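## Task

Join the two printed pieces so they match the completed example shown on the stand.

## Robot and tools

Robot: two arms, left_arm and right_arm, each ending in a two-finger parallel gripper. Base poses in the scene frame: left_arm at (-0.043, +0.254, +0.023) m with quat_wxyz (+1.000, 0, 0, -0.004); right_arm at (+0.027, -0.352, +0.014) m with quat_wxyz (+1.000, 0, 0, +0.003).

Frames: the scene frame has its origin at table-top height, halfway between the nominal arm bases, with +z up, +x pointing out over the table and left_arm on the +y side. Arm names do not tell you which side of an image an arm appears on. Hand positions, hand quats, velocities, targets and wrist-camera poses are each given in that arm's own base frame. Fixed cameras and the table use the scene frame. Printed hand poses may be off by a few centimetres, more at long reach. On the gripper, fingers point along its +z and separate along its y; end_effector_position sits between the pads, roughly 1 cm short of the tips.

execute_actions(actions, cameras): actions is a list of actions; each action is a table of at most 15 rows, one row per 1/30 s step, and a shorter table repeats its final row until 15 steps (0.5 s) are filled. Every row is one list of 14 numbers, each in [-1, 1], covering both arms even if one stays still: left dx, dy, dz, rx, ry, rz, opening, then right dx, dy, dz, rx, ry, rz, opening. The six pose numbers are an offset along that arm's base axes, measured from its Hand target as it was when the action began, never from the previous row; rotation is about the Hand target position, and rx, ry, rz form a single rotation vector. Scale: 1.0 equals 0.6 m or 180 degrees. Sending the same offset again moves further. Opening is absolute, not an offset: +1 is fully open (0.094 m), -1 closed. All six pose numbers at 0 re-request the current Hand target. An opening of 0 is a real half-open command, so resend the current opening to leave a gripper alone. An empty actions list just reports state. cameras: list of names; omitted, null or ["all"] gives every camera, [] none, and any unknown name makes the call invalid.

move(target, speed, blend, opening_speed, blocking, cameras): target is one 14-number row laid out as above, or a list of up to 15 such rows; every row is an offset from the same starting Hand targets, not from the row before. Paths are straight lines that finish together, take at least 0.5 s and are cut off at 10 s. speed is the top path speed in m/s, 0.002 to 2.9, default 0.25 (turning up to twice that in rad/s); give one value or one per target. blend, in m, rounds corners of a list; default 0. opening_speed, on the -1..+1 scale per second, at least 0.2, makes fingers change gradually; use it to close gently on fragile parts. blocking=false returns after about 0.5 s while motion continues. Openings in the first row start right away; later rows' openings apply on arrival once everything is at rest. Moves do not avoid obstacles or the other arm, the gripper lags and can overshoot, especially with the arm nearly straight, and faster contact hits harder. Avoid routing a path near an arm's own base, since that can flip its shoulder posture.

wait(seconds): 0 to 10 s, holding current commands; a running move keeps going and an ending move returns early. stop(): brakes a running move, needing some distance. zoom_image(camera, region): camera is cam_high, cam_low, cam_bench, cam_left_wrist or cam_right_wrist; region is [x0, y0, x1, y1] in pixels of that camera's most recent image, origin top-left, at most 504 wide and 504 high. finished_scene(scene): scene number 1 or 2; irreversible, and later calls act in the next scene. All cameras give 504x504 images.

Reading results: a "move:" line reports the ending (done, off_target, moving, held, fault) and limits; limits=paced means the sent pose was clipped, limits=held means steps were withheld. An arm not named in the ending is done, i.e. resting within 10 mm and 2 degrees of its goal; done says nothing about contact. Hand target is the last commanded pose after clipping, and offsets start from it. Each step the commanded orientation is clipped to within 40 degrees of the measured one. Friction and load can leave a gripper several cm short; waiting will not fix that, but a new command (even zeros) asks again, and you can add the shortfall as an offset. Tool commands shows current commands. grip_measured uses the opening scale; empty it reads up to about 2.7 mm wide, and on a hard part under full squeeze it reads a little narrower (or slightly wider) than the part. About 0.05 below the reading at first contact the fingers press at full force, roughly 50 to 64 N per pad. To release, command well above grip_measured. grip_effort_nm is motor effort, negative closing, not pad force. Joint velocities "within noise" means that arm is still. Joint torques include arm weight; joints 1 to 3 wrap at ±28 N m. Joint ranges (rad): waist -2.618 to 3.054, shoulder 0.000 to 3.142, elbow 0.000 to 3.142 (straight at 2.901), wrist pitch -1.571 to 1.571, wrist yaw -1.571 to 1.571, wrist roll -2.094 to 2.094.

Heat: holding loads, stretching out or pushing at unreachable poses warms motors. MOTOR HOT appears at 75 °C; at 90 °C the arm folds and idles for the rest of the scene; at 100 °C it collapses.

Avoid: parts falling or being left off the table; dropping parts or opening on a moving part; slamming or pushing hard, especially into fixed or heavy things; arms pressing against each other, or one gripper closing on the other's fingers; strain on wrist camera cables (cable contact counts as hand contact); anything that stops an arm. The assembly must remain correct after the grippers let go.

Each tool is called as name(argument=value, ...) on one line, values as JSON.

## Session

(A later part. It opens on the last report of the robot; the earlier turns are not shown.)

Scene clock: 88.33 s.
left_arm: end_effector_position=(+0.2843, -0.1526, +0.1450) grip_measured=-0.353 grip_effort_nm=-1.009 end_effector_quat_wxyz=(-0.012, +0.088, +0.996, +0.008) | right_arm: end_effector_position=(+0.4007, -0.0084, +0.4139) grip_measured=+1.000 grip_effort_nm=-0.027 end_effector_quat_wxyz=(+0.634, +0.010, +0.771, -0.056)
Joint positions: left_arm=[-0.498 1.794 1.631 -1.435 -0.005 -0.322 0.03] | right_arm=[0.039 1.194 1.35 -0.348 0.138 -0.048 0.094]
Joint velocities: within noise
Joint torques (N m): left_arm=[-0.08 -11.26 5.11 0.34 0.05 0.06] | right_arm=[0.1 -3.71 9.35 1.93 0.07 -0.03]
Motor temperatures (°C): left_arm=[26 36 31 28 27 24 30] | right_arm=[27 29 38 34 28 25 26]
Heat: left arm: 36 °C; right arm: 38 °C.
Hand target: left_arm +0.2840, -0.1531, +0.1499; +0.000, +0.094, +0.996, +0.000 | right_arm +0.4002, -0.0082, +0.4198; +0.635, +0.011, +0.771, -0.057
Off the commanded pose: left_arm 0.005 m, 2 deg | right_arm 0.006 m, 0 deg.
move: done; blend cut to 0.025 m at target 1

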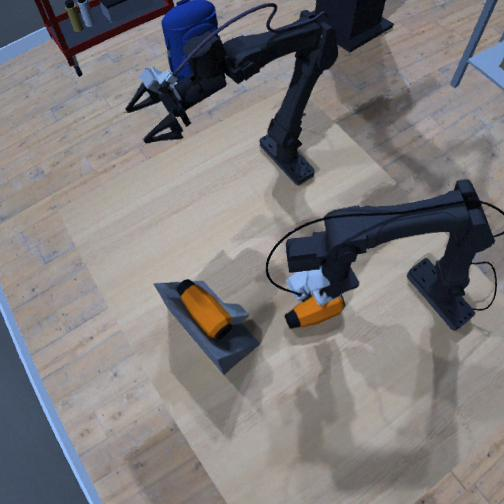

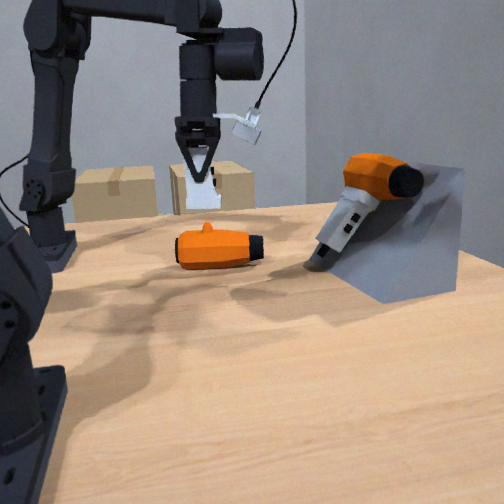

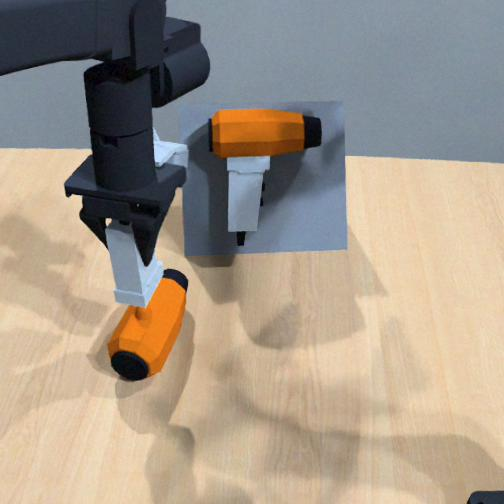

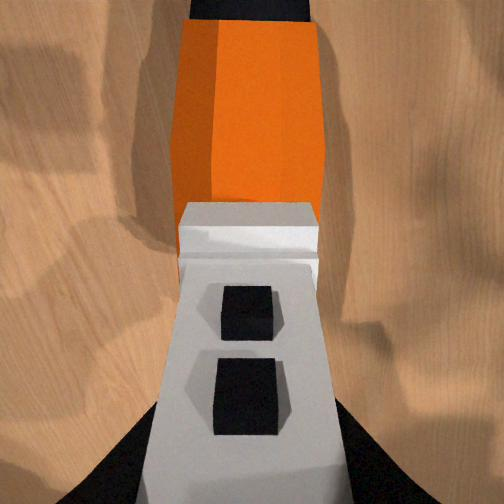

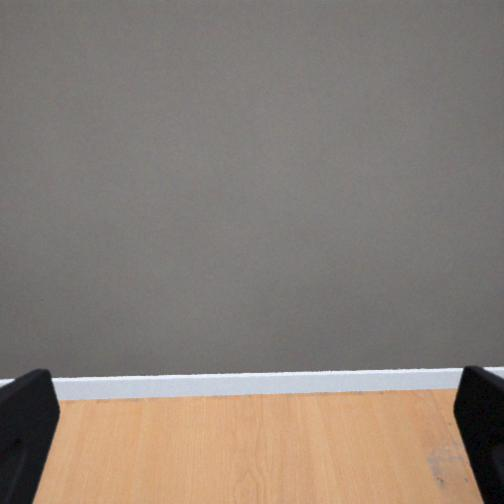

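move(target=[0.0058,0.0052,-0.03,-0.0058,-0.0097,-0.0056,-0.37, 0,0,0,0,0,0,1], speed=0.1, cameras=["cam_low", "cam_bench", "cam_left_wrist"])

zoom_image(camera="cam_low", region=[160, 160, 280, 280])

zoom_image(camera="cam_bench", region=[90, 250, 200, 360])

zoom_image(camera="cam_left_wrist", region=[102, 0, 402, 300])

Scene clock: 98.93 s.
left_arm: end_effector_position=(+0.2861, -0.1505, +0.1244) grip_measured=-0.353 grip_effort_nm=-1.023 end_effector_quat_wxyz=(+0.000, +0.100, +0.995, +0.003) | right_arm: end_effector_position=(+0.4007, -0.0084, +0.4139) grip_measured=+1.000 grip_effort_nm=-0.022 end_effector_quat_wxyz=(+0.634, +0.010, +0.771, -0.056)
Joint positions: left_arm=[-0.49 1.768 1.518 -1.323 -0.005 -0.289 0.03] | right_arm=[0.039 1.194 1.35 -0.348 0.138 -0.048 0.094]
Joint velocities: within noise
Joint torques (N m): left_arm=[0.61 -11.77 5.38 0.4 0.09 0.07] | right_arm=[0.1 -3.71 9.35 1.92 0.06 -0.03]
Motor temperatures (°C): left_arm=[26 34 31 28 27 24 30] | right_arm=[27 29 38 34 28 25 26]
Heat: left arm: 34 °C; right arm: 38 °C.
Hand target: left_arm +0.2875, -0.1500, +0.1319; +0.016, +0.102, +0.995, -0.008 | right_arm +0.4002, -0.0082, +0.4198; +0.635, +0.011, +0.771, -0.057
Off the commanded pose: left_arm 0.008 m, 2 deg | right_arm 0.006 m, 0 deg.
move: done
Images, in order (width x height): cam_low 504x504, cam_bench 504x504, cam_left_wrist 504x504.

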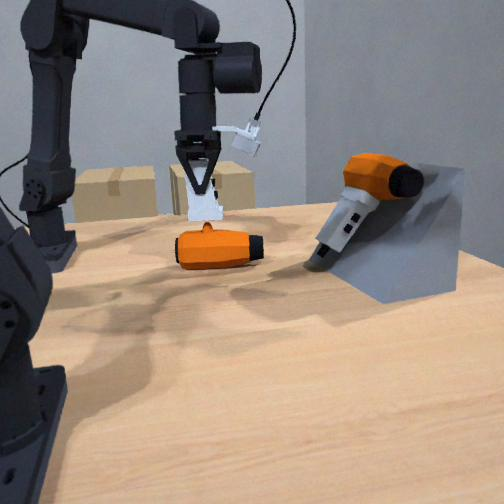

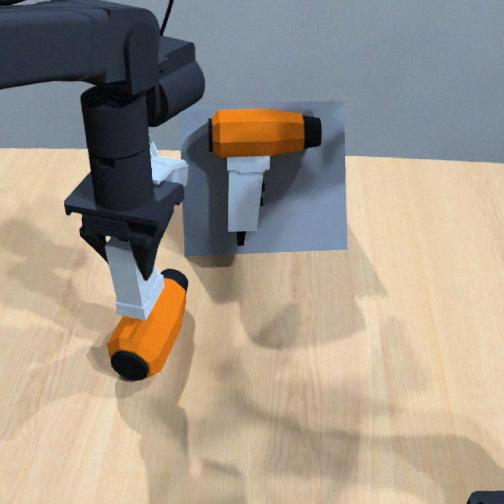

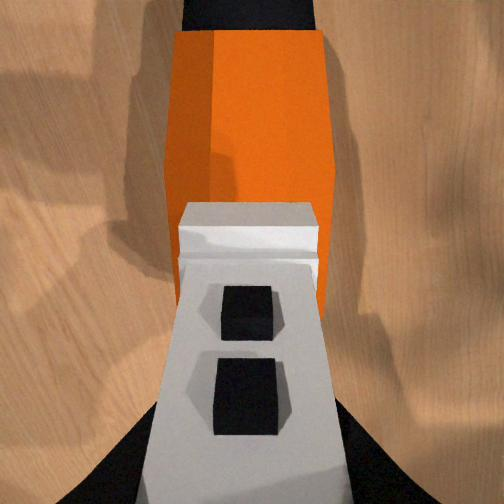

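Scaled by 4.200 from the camera's 504x504 image, which has a finer 720x720 frame.

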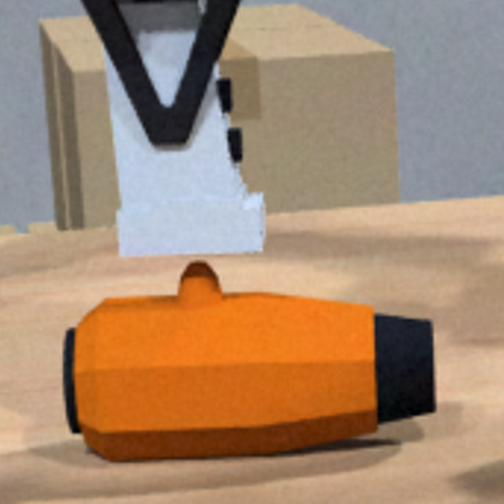

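Scaled by 4.582 from the camera's 504x504 image, which has a finer 720x720 frame.

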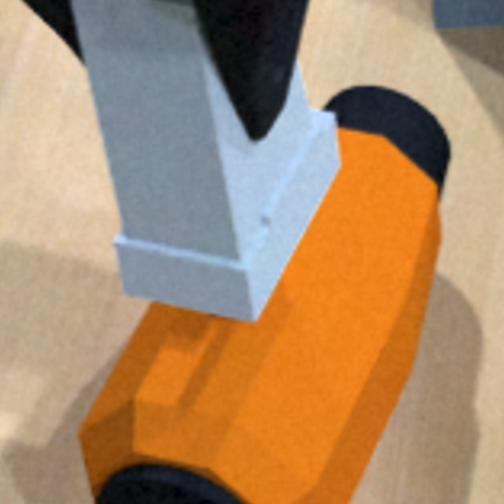

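Scaled by 1.680 from the camera's 504x504 image, which has a finer 720x720 frame.

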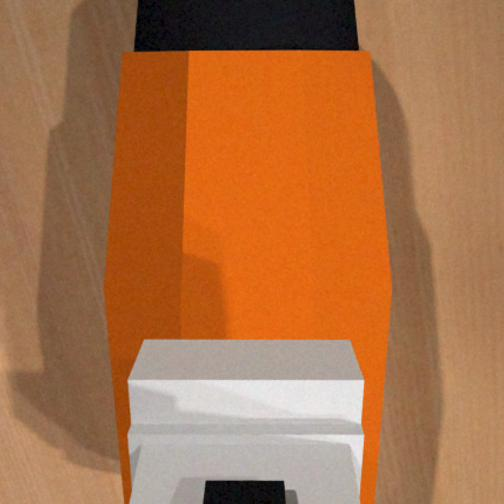

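move(target=[0.005, 0.0023, -0.007, 0, 0, 0, -0.37, 0, 0, 0, 0, 0, 0, 1], speed=0.06, cameras=["cam_low", "cam_bench", "cam_left_wrist"])

zoom_image(camera="cam_low", region=[150, 150, 270, 270])

zoom_image(camera="cam_bench", region=[80, 230, 200, 350])

Scene clock: 108.03 s.
left_arm: end_effector_position=(+0.2889, -0.1490, +0.1224) grip_measured=-0.353 grip_effort_nm=-1.018 end_effector_quat_wxyz=(+0.003, +0.100, +0.995, +0.001) | right_arm: end_effector_position=(+0.4007, -0.0084, +0.4139) grip_measured=+1.000 grip_effort_nm=-0.027 end_effector_quat_wxyz=(+0.634, +0.010, +0.771, -0.056)
Joint positions: left_arm=[-0.482 1.768 1.51 -1.308 -0.005 -0.281 0.03] | right_arm=[0.039 1.194 1.35 -0.348 0.138 -0.048 0.094]
Joint velocities: within noise
Joint torques (N m): left_arm=[0.61 -11 5.45 0.42 0.1 0.07] | right_arm=[0.1 -3.7 9.36 1.93 0.06 -0.03]
Motor temperatures (°C): left_arm=[26 35 31 28 27 24 30] | right_arm=[27 29 39 34 28 25 26]
Heat: left arm: 35 °C; right arm: 39 °C.
Hand target: left_arm +0.2906, -0.1487, +0.1278; +0.016, +0.102, +0.995, -0.008 | right_arm +0.4002, -0.0082, +0.4198; +0.635, +0.011, +0.771, -0.057
Off the commanded pose: left_arm 0.006 m, 2 deg | right_arm 0.006 m, 0 deg.
move: done
Images, in order (width x height): cam_low 504x504, cam_bench 504x504, cam_left_wrist 504x504.

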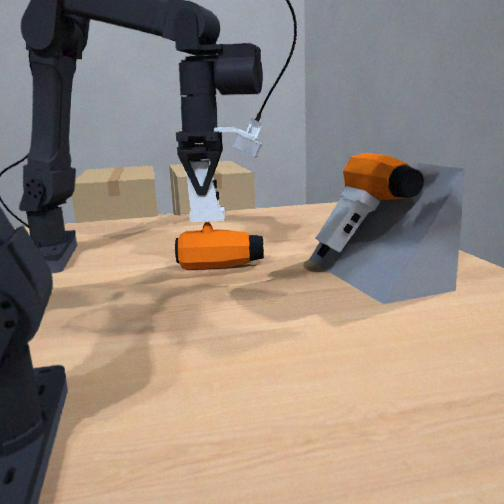

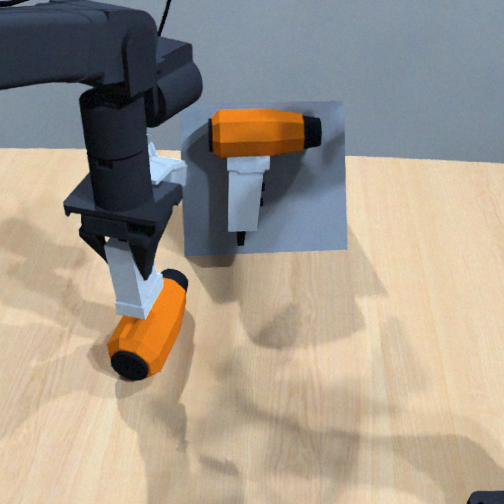

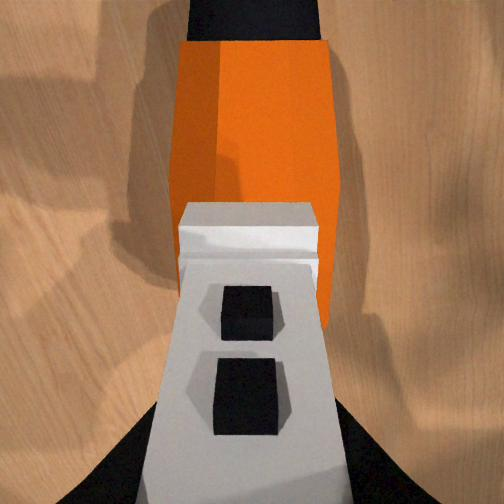

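Scaled by 4.200 from the camera's 504x504 image, which has a finer 720x720 frame.

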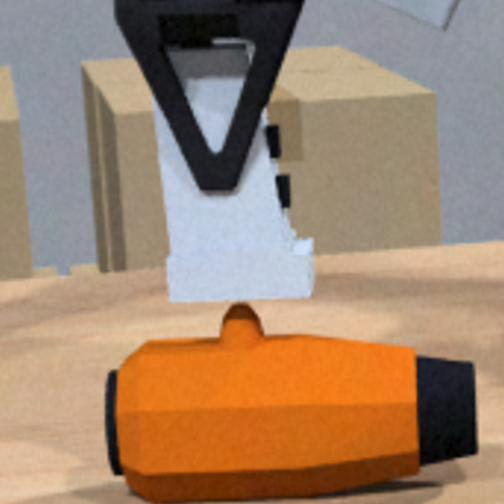

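Scaled by 4.200 from the camera's 504x504 image, which has a finer 720x720 frame.

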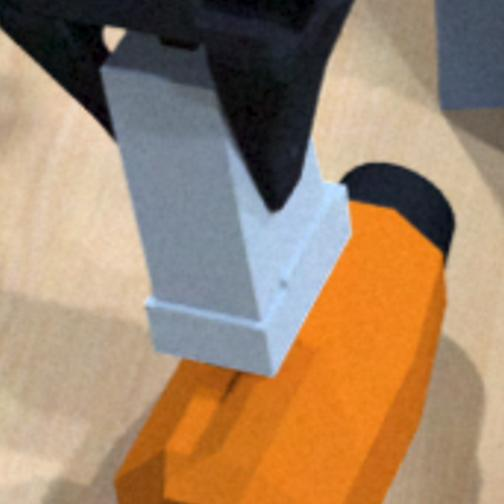

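move(target=[0, 0.0005, -0.013, 0, 0, 0, -0.37, 0, 0, 0, 0, 0, 0, 1], speed=0.03, cameras=["cam_low", "cam_bench"])

zoom_image(camera="cam_low", region=[150, 150, 270, 270])

zoom_image(camera="cam_bench", region=[80, 230, 200, 350])

Scene clock: 111.53 s.
left_arm: end_effector_position=(+0.2886, -0.1489, +0.1146) grip_measured=-0.353 grip_effort_nm=-1.013 end_effector_quat_wxyz=(+0.003, +0.101, +0.995, +0.001) | right_arm: end_effector_position=(+0.4007, -0.0084, +0.4139) grip_measured=+1.000 grip_effort_nm=-0.032 end_effector_quat_wxyz=(+0.634, +0.010, +0.771, -0.056)
Joint positions: left_arm=[-0.482 1.768 1.479 -1.277 -0.005 -0.28 0.03] | right_arm=[0.039 1.194 1.35 -0.348 0.138 -0.048 0.094]
Joint velocities: within noise
Joint torques (N m): left_arm=[0.69 -10.97 5.48 0.42 0.09 0.06] | right_arm=[0.1 -3.69 9.36 1.92 0.06 -0.02]
Motor temperatures (°C): left_arm=[26 35 30 28 27 24 30] | right_arm=[27 29 39 34 28 25 26]
Heat: left arm: 35 °C; right arm: 39 °C.
Hand target: left_arm +0.2906, -0.1484, +0.1200; +0.017, +0.102, +0.995, -0.008 | right_arm +0.4002, -0.0082, +0.4198; +0.635, +0.011, +0.771, -0.057
Off the commanded pose: left_arm 0.006 m, 2 deg | right_arm 0.006 m, 0 deg.
move: done
Images, in order (width x height): cam_low 504x504, cam_bench 504x504.

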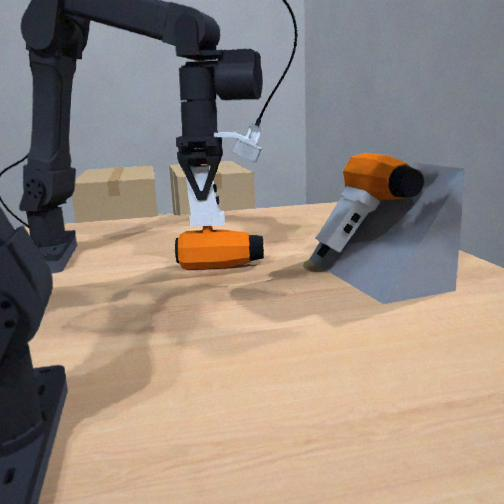

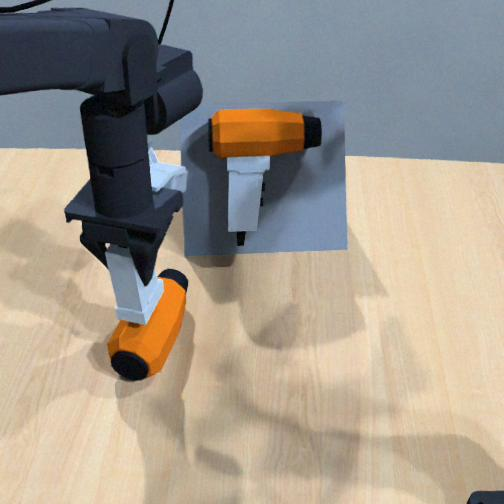

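Scaled by 4.200 from the camera's 504x504 image, which has a finer 720x720 frame.

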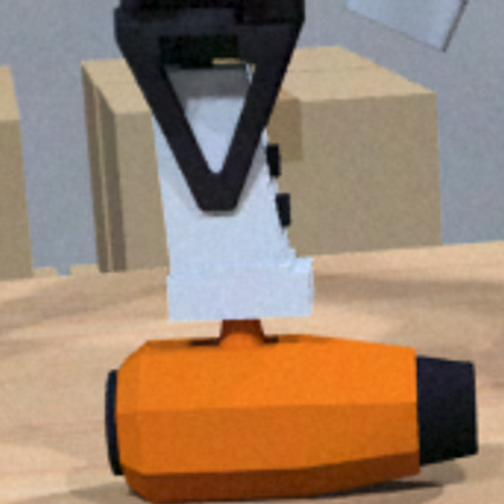

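Scaled by 4.200 from the camera's 504x504 image, which has a finer 720x720 frame.

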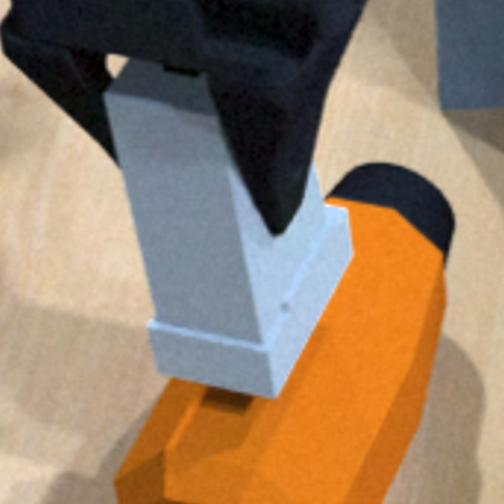

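move(target=[0, 0.0003, -0.011, 0, 0, 0, -0.37, 0, 0, 0, 0, 0, 0, 1], speed=0.03, cameras=["cam_low", "cam_bench"])

zoom_image(camera="cam_low", region=[150, 150, 270, 270])

zoom_image(camera="cam_bench", region=[80, 230, 200, 350])

Scene clock: 114.23 s.
left_arm: end_effector_position=(+0.2866, -0.1484, +0.1083) grip_measured=-0.353 grip_effort_nm=-1.018 end_effector_quat_wxyz=(+0.000, +0.101, +0.995, +0.001) | right_arm: end_effector_position=(+0.4007, -0.0084, +0.4139) grip_measured=+1.000 grip_effort_nm=-0.027 end_effector_quat_wxyz=(+0.634, +0.010, +0.771, -0.056)
Joint positions: left_arm=[-0.482 1.768 1.454 -1.258 -0.002 -0.279 0.03] | right_arm=[0.039 1.194 1.35 -0.348 0.138 -0.048 0.094]
Joint velocities: within noise
Joint torques (N m): left_arm=[0.75 -10.88 5.44 0.47 0.07 0.05] | right_arm=[0.09 -3.71 9.33 1.93 0.07 -0.03]
Motor temperatures (°C): left_arm=[26 35 30 28 27 24 30] | right_arm=[27 29 39 34 28 25 26]
Heat: left arm: 35 °C; right arm: 39 °C.
Hand target: left_arm +0.2906, -0.1482, +0.1134; +0.017, +0.102, +0.995, -0.007 | right_arm +0.4002, -0.0082, +0.4198; +0.635, +0.011, +0.771, -0.057
Off the commanded pose: left_arm 0.006 m, 2 deg | right_arm 0.006 m, 0 deg.
move: done
Images, in order (width x height): cam_low 504x504, cam_bench 504x504.

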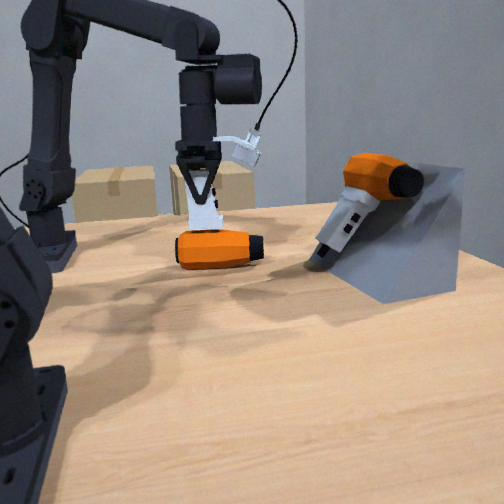

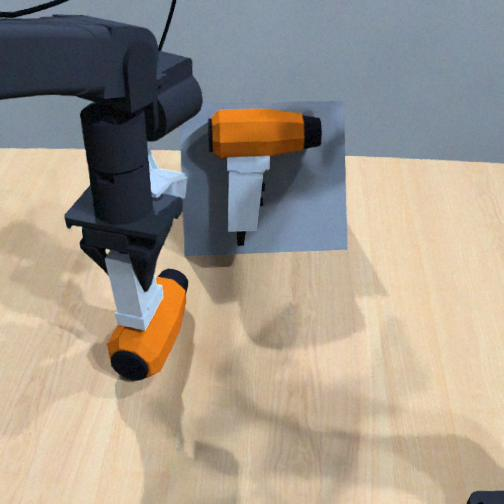

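Scaled by 4.200 from the camera's 504x504 image, which has a finer 720x720 frame.

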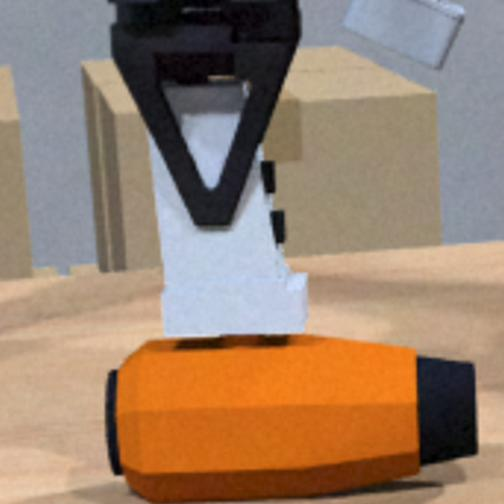

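Scaled by 4.200 from the camera's 504x504 image, which has a finer 720x720 frame.

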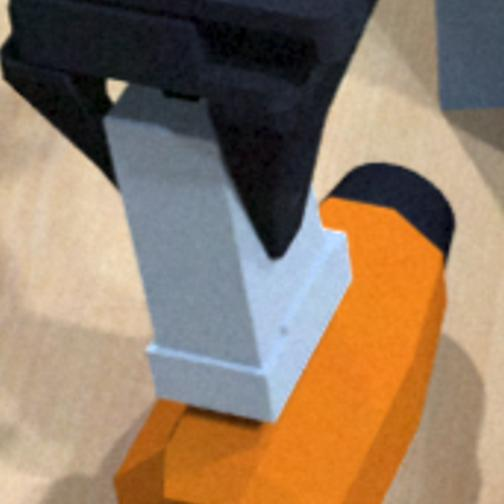

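move(target=[[0.005, 0, 0, 0, 0, 0, -0.37, 0, 0, 0, 0, 0, 0, 1], [0.0055, 0, -0.0065, 0, 0, 0, -0.37, 0, 0, 0, 0, 0, 0, 1]], speed=0.03, cameras=["cam_low", "cam_bench"])

zoom_image(camera="cam_low", region=[150, 150, 270, 270])

zoom_image(camera="cam_bench", region=[80, 230, 200, 350])

Scene clock: 117.67 s.
left_arm: end_effector_position=(+0.2892, -0.1480, +0.1083) grip_measured=-0.353 grip_effort_nm=-1.018 end_effector_quat_wxyz=(+0.004, +0.101, +0.995, +0.000) | right_arm: end_effector_position=(+0.4007, -0.0084, +0.4139) grip_measured=+1.000 grip_effort_nm=-0.027 end_effector_quat_wxyz=(+0.634, +0.010, +0.771, -0.056)
Joint positions: left_arm=[-0.477 1.768 1.454 -1.25 -0.002 -0.274 0.03] | right_arm=[0.039 1.194 1.35 -0.348 0.138 -0.048 0.094]
Joint velocities: within noise
Joint torques (N m): left_arm=[0.73 -9.69 5.37 0.53 0.08 0.06] | right_arm=[0.1 -3.7 9.36 1.93 0.06 -0.03]
Motor temperatures (°C): left_arm=[26 35 30 28 27 24 30] | right_arm=[27 29 39 34 28 25 26]
Heat: left arm: 35 °C; right arm: 39 °C.
Hand target: left_arm +0.2938, -0.1482, +0.1095; +0.016, +0.103, +0.995, -0.007 | right_arm +0.4002, -0.0082, +0.4198; +0.635, +0.011, +0.771, -0.057
Off the commanded pose: left_arm 0.005 m, 2 deg | right_arm 0.006 m, 0 deg.
move: done
Images, in order (width x height): cam_low 504x504, cam_bench 504x504.

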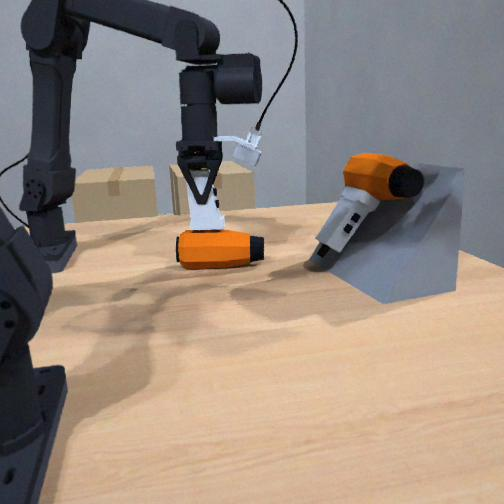

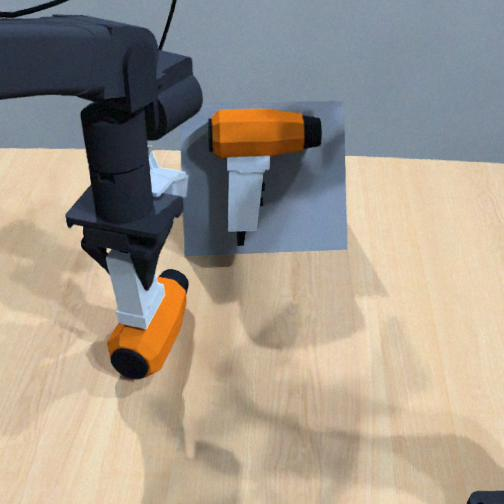

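Scaled by 4.200 from the camera's 504x504 image, which has a finer 720x720 frame.

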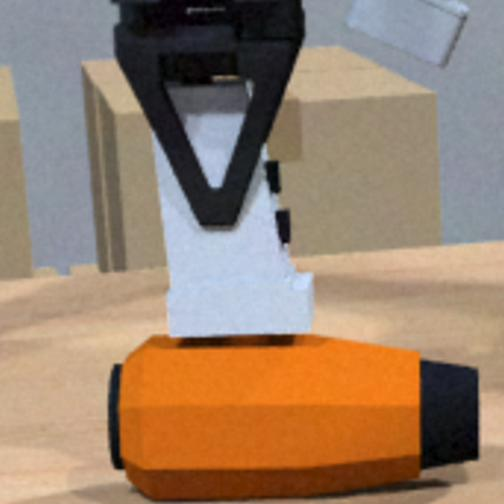

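Scaled by 4.200 from the camera's 504x504 image, which has a finer 720x720 frame.

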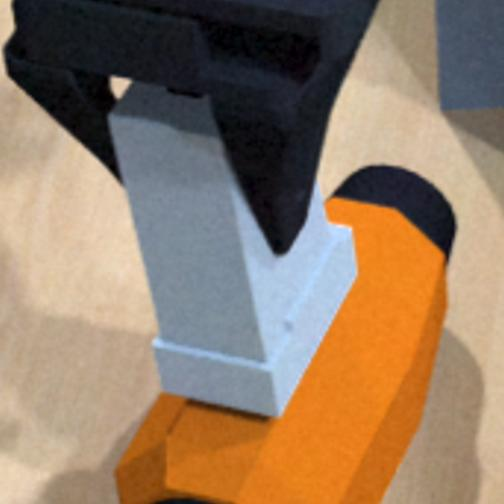

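zoom_image(camera="cam_low", region=[170, 205, 230, 245])

zoom_image(camera="cam_bench", region=[100, 290, 170, 350])

Scaled by 8.400 from the camera's 504x504 image, which has a finer 720x720 frame.

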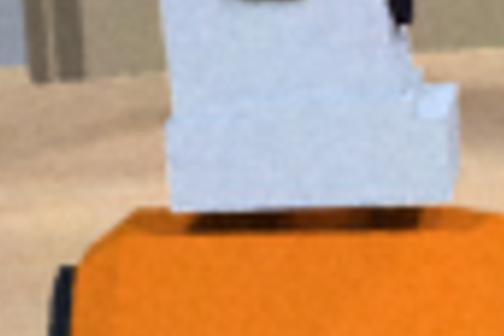

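Scaled by 7.200 from the camera's 504x504 image, which has a finer 720x720 frame.

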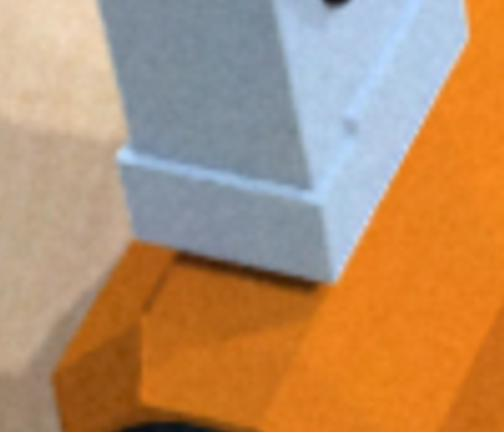

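zoom_image(camera="cam_bench", region=[200, 95, 330, 225])

zoom_image(camera="cam_low", region=[300, 140, 430, 270])

Scaled by 3.877 from the camera's 504x504 image, which has a finer 720x720 frame.

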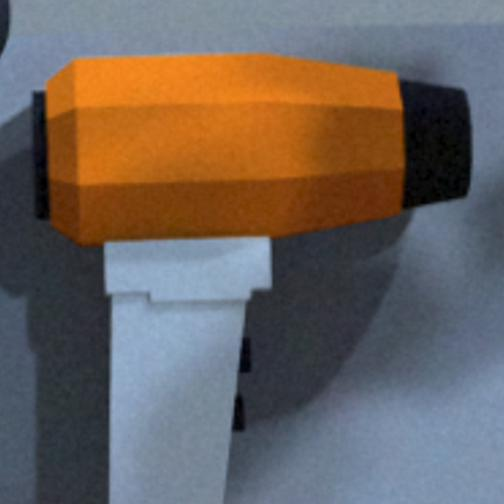

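Scaled by 3.877 from the camera's 504x504 image, which has a finer 720x720 frame.

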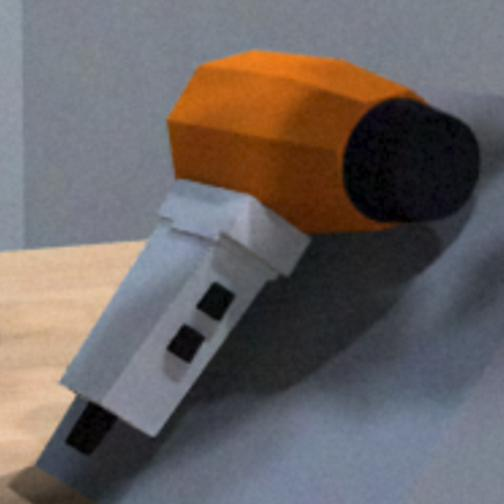

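move(target=[[0, 0, 0.0083, 0, 0, 0, -0.37, 0, 0, 0, 0, 0, 0, 1], [-0.0053, 0, 0.0083, 0, 0, 0, -0.37, 0, 0, 0, 0, 0, 0, 1]], speed=0.03, cameras=["cam_low", "cam_bench"])

zoom_image(camera="cam_low", region=[160, 200, 280, 275])

zoom_image(camera="cam_bench", region=[100, 260, 200, 390])

Scene clock: 138.07 s.
left_arm: end_effector_position=(+0.2893, -0.1481, +0.1083) grip_measured=-0.353 grip_effort_nm=-1.013 end_effector_quat_wxyz=(+0.004, +0.101, +0.995, +0.000) | right_arm: end_effector_position=(+0.4007, -0.0084, +0.4139) grip_measured=+1.000 grip_effort_nm=-0.027 end_effector_quat_wxyz=(+0.634, +0.010, +0.771, -0.056)
Joint positions: left_arm=[-0.477 1.768 1.454 -1.249 -0.002 -0.274 0.03] | right_arm=[0.039 1.194 1.35 -0.348 0.138 -0.048 0.094]
Joint velocities: within noise
Joint torques (N m): left_arm=[0.29 -10.92 5.83 0.39 0.07 0.02] | right_arm=[0.1 -3.69 9.35 1.93 0.06 -0.03]
Motor temperatures (°C): left_arm=[26 34 30 28 27 24 31] | right_arm=[27 29 39 35 28 25 26]
Heat: left arm: 34 °C; right arm: 39 °C.
Hand target: left_arm +0.2907, -0.1482, +0.1145; +0.017, +0.103, +0.995, -0.007 | right_arm +0.4002, -0.0082, +0.4198; +0.635, +0.011, +0.771, -0.057
Off the commanded pose: left_arm 0.006 m, 2 deg | right_arm 0.006 m, 0 deg.
move: done
Images, in order (width x height): cam_low 504x504, cam_bench 504x504.

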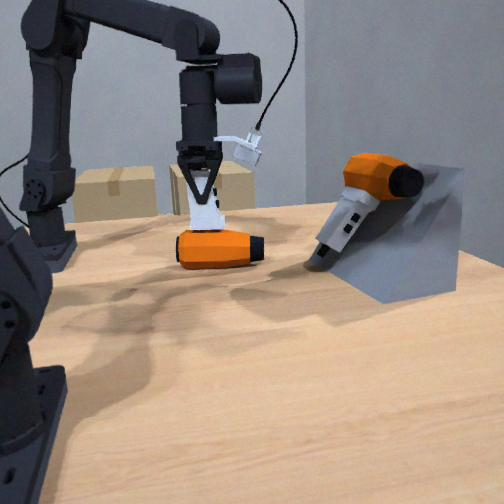

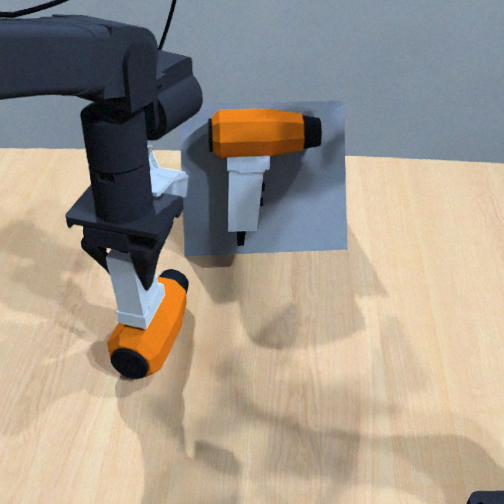

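Scaled by 4.200 from the camera's 504x504 image, which has a finer 720x720 frame.

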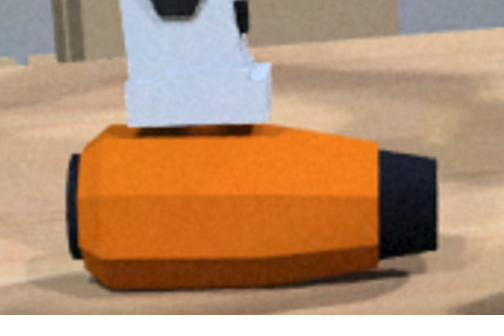

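Scaled by 3.877 from the camera's 504x504 image, which has a finer 720x720 frame.

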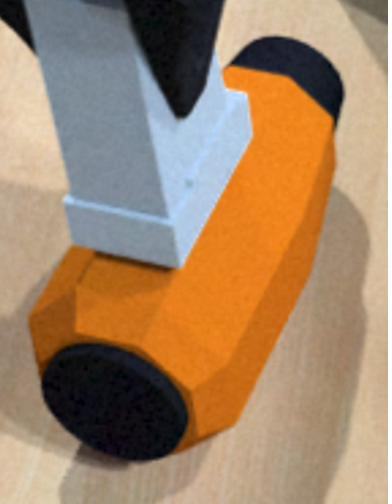

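move(target=[0, 0, 0.0133, 0, 0, 0, -0.37, 0, 0, 0, 0, 0, 0, 1], speed=0.06, cameras=["cam_low", "cam_bench"])

zoom_image(camera="cam_low", region=[160, 200, 280, 275])

zoom_image(camera="cam_bench", region=[100, 260, 200, 390])

Scene clock: 140.37 s.
left_arm: end_effector_position=(+0.2863, -0.1466, +0.1083) grip_measured=-0.353 grip_effort_nm=-1.018 end_effector_quat_wxyz=(-0.002, +0.101, +0.995, +0.002) | right_arm: end_effector_position=(+0.4007, -0.0084, +0.4139) grip_measured=+1.000 grip_effort_nm=-0.027 end_effector_quat_wxyz=(+0.634, +0.010, +0.771, -0.056)
Joint positions: left_arm=[-0.477 1.768 1.454 -1.262 -0.002 -0.274 0.03] | right_arm=[0.039 1.194 1.35 -0.348 0.138 -0.048 0.094]
Joint velocities: within noise
Joint torques (N m): left_arm=[0.24 -11.15 8.44 0.2 0.07 0.01] | right_arm=[0.1 -3.7 9.35 1.92 0.06 -0.03]
Motor temperatures (°C): left_arm=[26 34 30 28 27 24 31] | right_arm=[27 29 40 35 28 25 26]
Heat: left arm: 34 °C; right arm: 40 °C.
Hand target: left_arm +0.2906, -0.1482, +0.1224; +0.016, +0.103, +0.995, -0.007 | right_arm +0.4002, -0.0082, +0.4198; +0.635, +0.011, +0.771, -0.057
Off the commanded pose: left_arm 0.015 m, 2 deg | right_arm 0.006 m, 0 deg.
move: off_target (left_arm)
Images, in order (width x height): cam_low 504x504, cam_bench 504x504.

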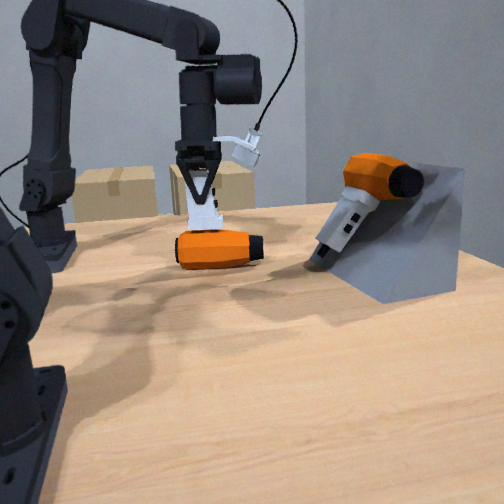

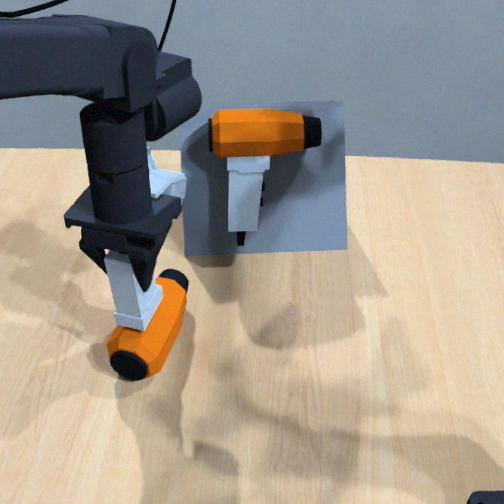

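Scaled by 4.200 from the camera's 504x504 image, which has a finer 720x720 frame.

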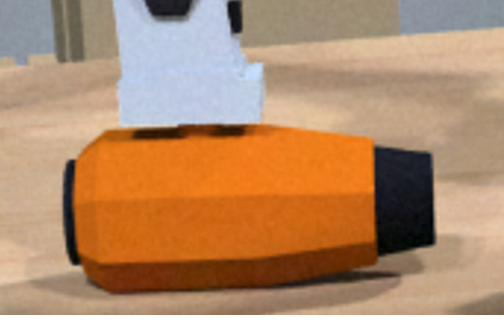

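Scaled by 3.877 from the camera's 504x504 image, which has a finer 720x720 frame.

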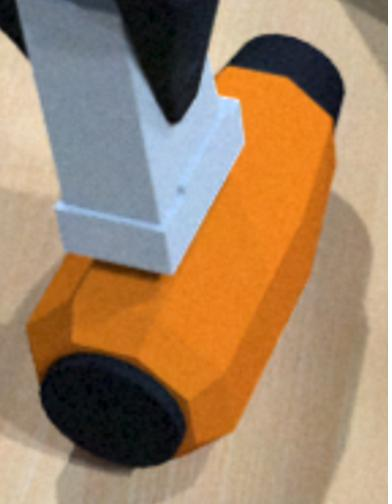

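move(target=[0, 0, -0.0245, 0, 0, 0, -0.37, 0, 0, 0, 0, 0, 0, 1], speed=0.03, cameras=["cam_low", "cam_bench"])

zoom_image(camera="cam_low", region=[160, 200, 280, 275])

zoom_image(camera="cam_bench", region=[100, 260, 200, 390])

Scene clock: 156.67 s.
left_arm: end_effector_position=(+0.2864, -0.1469, +0.1031) grip_measured=-0.353 grip_effort_nm=-1.023 end_effector_quat_wxyz=(-0.001, +0.101, +0.995, +0.001) | right_arm: end_effector_position=(+0.4007, -0.0084, +0.4139) grip_measured=+1.000 grip_effort_nm=-0.022 end_effector_quat_wxyz=(+0.634, +0.010, +0.771, -0.056)
Joint positions: left_arm=[-0.477 1.768 1.433 -1.239 -0.001 -0.274 0.03] | right_arm=[0.039 1.194 1.35 -0.348 0.138 -0.048 0.094]
Joint velocities: within noise
Joint torques (N m): left_arm=[0.31 -10.69 5.46 0.5 0.03 0.02] | right_arm=[0.1 -3.7 9.35 1.93 0.06 -0.02]
Motor temperatures (°C): left_arm=[26 35 31 27 27 24 31] | right_arm=[27 29 40 35 28 25 26]
Heat: left arm: 35 °C; right arm: 40 °C.
Hand target: left_arm +0.2906, -0.1482, +0.1078; +0.016, +0.103, +0.995, -0.007 | right_arm +0.4002, -0.0082, +0.4198; +0.635, +0.011, +0.771, -0.057
Off the commanded pose: left_arm 0.006 m, 2 deg | right_arm 0.006 m, 0 deg.
move: done
Images, in order (width x height): cam_low 504x504, cam_bench 504x504.

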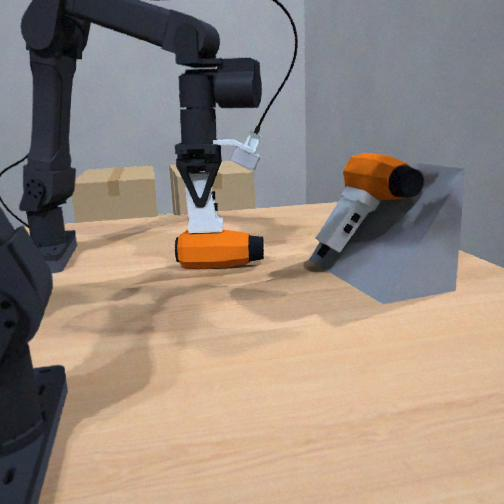

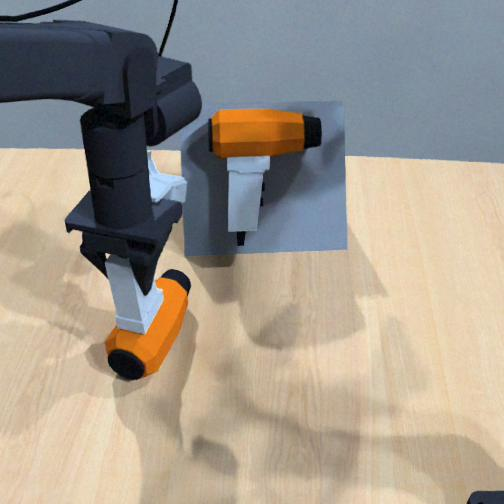

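Scaled by 4.200 from the camera's 504x504 image, which has a finer 720x720 frame.

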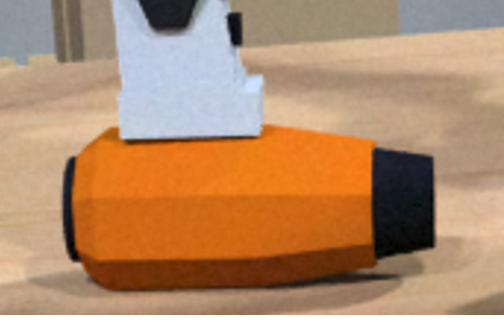

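Scaled by 3.877 from the camera's 504x504 image, which has a finer 720x720 frame.

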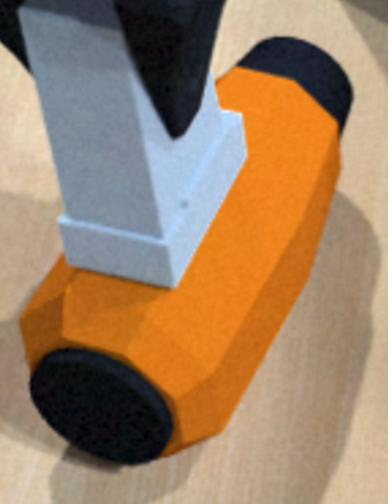

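move(target=[0, -0.001, -0.0085, 0, 0, 0, -0.37, 0, 0, 0, 0, 0, 0, 1], speed=0.03, cameras=["cam_low", "cam_bench", "cam_left_wrist"])

zoom_image(camera="cam_low", region=[160, 200, 280, 275])

zoom_image(camera="cam_bench", region=[100, 260, 200, 390])

Scene clock: 159.43 s.
left_arm: end_effector_position=(+0.2864, -0.1470, +0.1010) grip_measured=-0.353 grip_effort_nm=-1.013 end_effector_quat_wxyz=(-0.001, +0.101, +0.995, +0.000) | right_arm: end_effector_position=(+0.4007, -0.0084, +0.4139) grip_measured=+1.000 grip_effort_nm=-0.027 end_effector_quat_wxyz=(+0.634, +0.010, +0.771, -0.056)
Joint positions: left_arm=[-0.477 1.768 1.425 -1.23 0 -0.274 0.03] | right_arm=[0.039 1.194 1.35 -0.348 0.138 -0.048 0.094]
Joint velocities: within noise
Joint torques (N m): left_arm=[0.12 -10.37 4.75 0.6 0.03 0.01] | right_arm=[0.09 -3.7 9.33 1.93 0.06 -0.03]
Motor temperatures (°C): left_arm=[26 35 31 27 27 24 31] | right_arm=[27 29 40 35 28 25 26]
Heat: left arm: 35 °C; right arm: 40 °C.
Hand target: left_arm +0.2906, -0.1488, +0.1026; +0.016, +0.103, +0.995, -0.007 | right_arm +0.4002, -0.0082, +0.4198; +0.635, +0.011, +0.771, -0.057
Off the commanded pose: left_arm 0.005 m, 2 deg | right_arm 0.006 m, 0 deg.
move: done
Images, in order (width x height): cam_low 504x504, cam_bench 504x504, cam_left_wrist 504x504.

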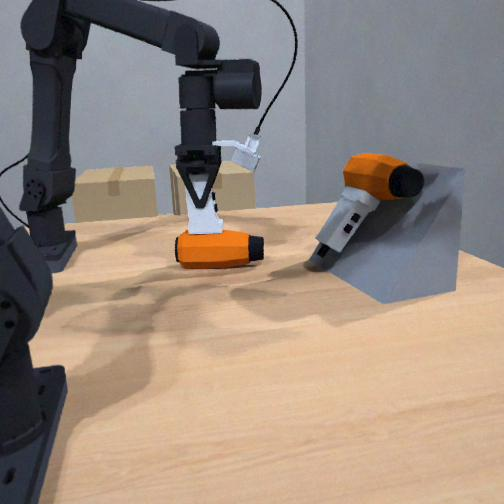

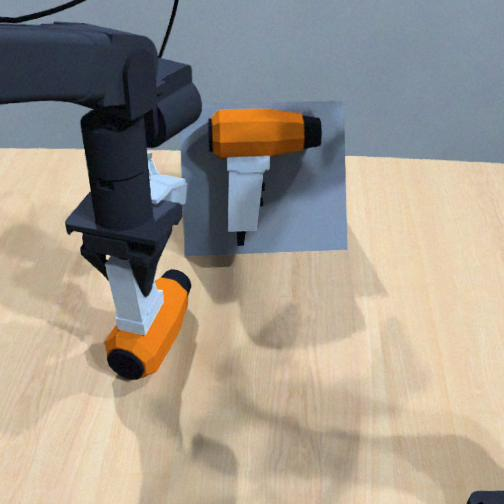

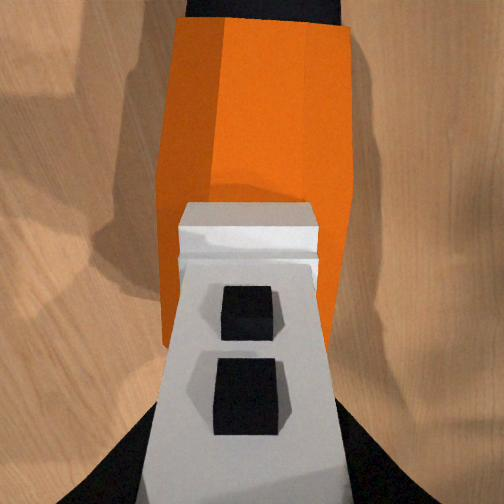

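Scaled by 4.200 from the camera's 504x504 image, which has a finer 720x720 frame.

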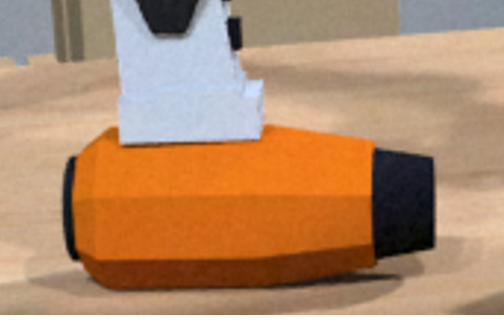

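Scaled by 3.877 from the camera's 504x504 image, which has a finer 720x720 frame.

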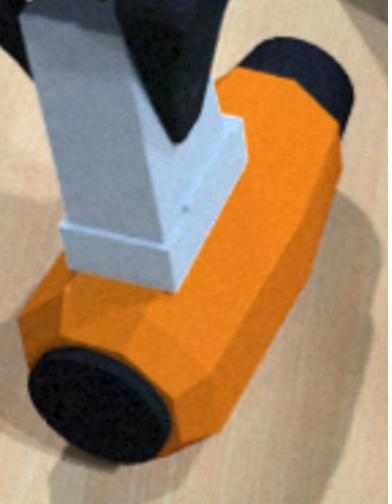

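zoom_image(camera="cam_low", region=[180, 215, 230, 250])

zoom_image(camera="cam_bench", region=[105, 290, 170, 355])

Scaled by 10.080 from the camera's 504x504 image, which has a finer 720x720 frame.

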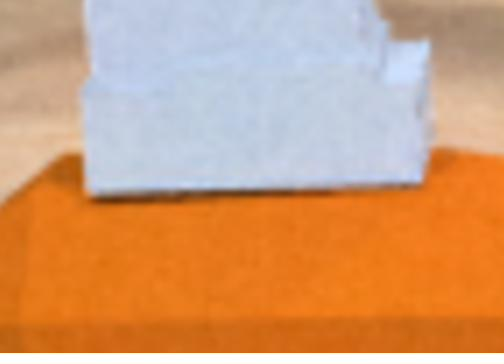

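Scaled by 7.754 from the camera's 504x504 image, which has a finer 720x720 frame.

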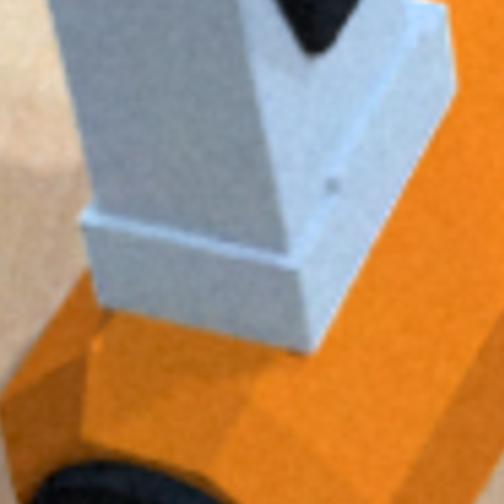

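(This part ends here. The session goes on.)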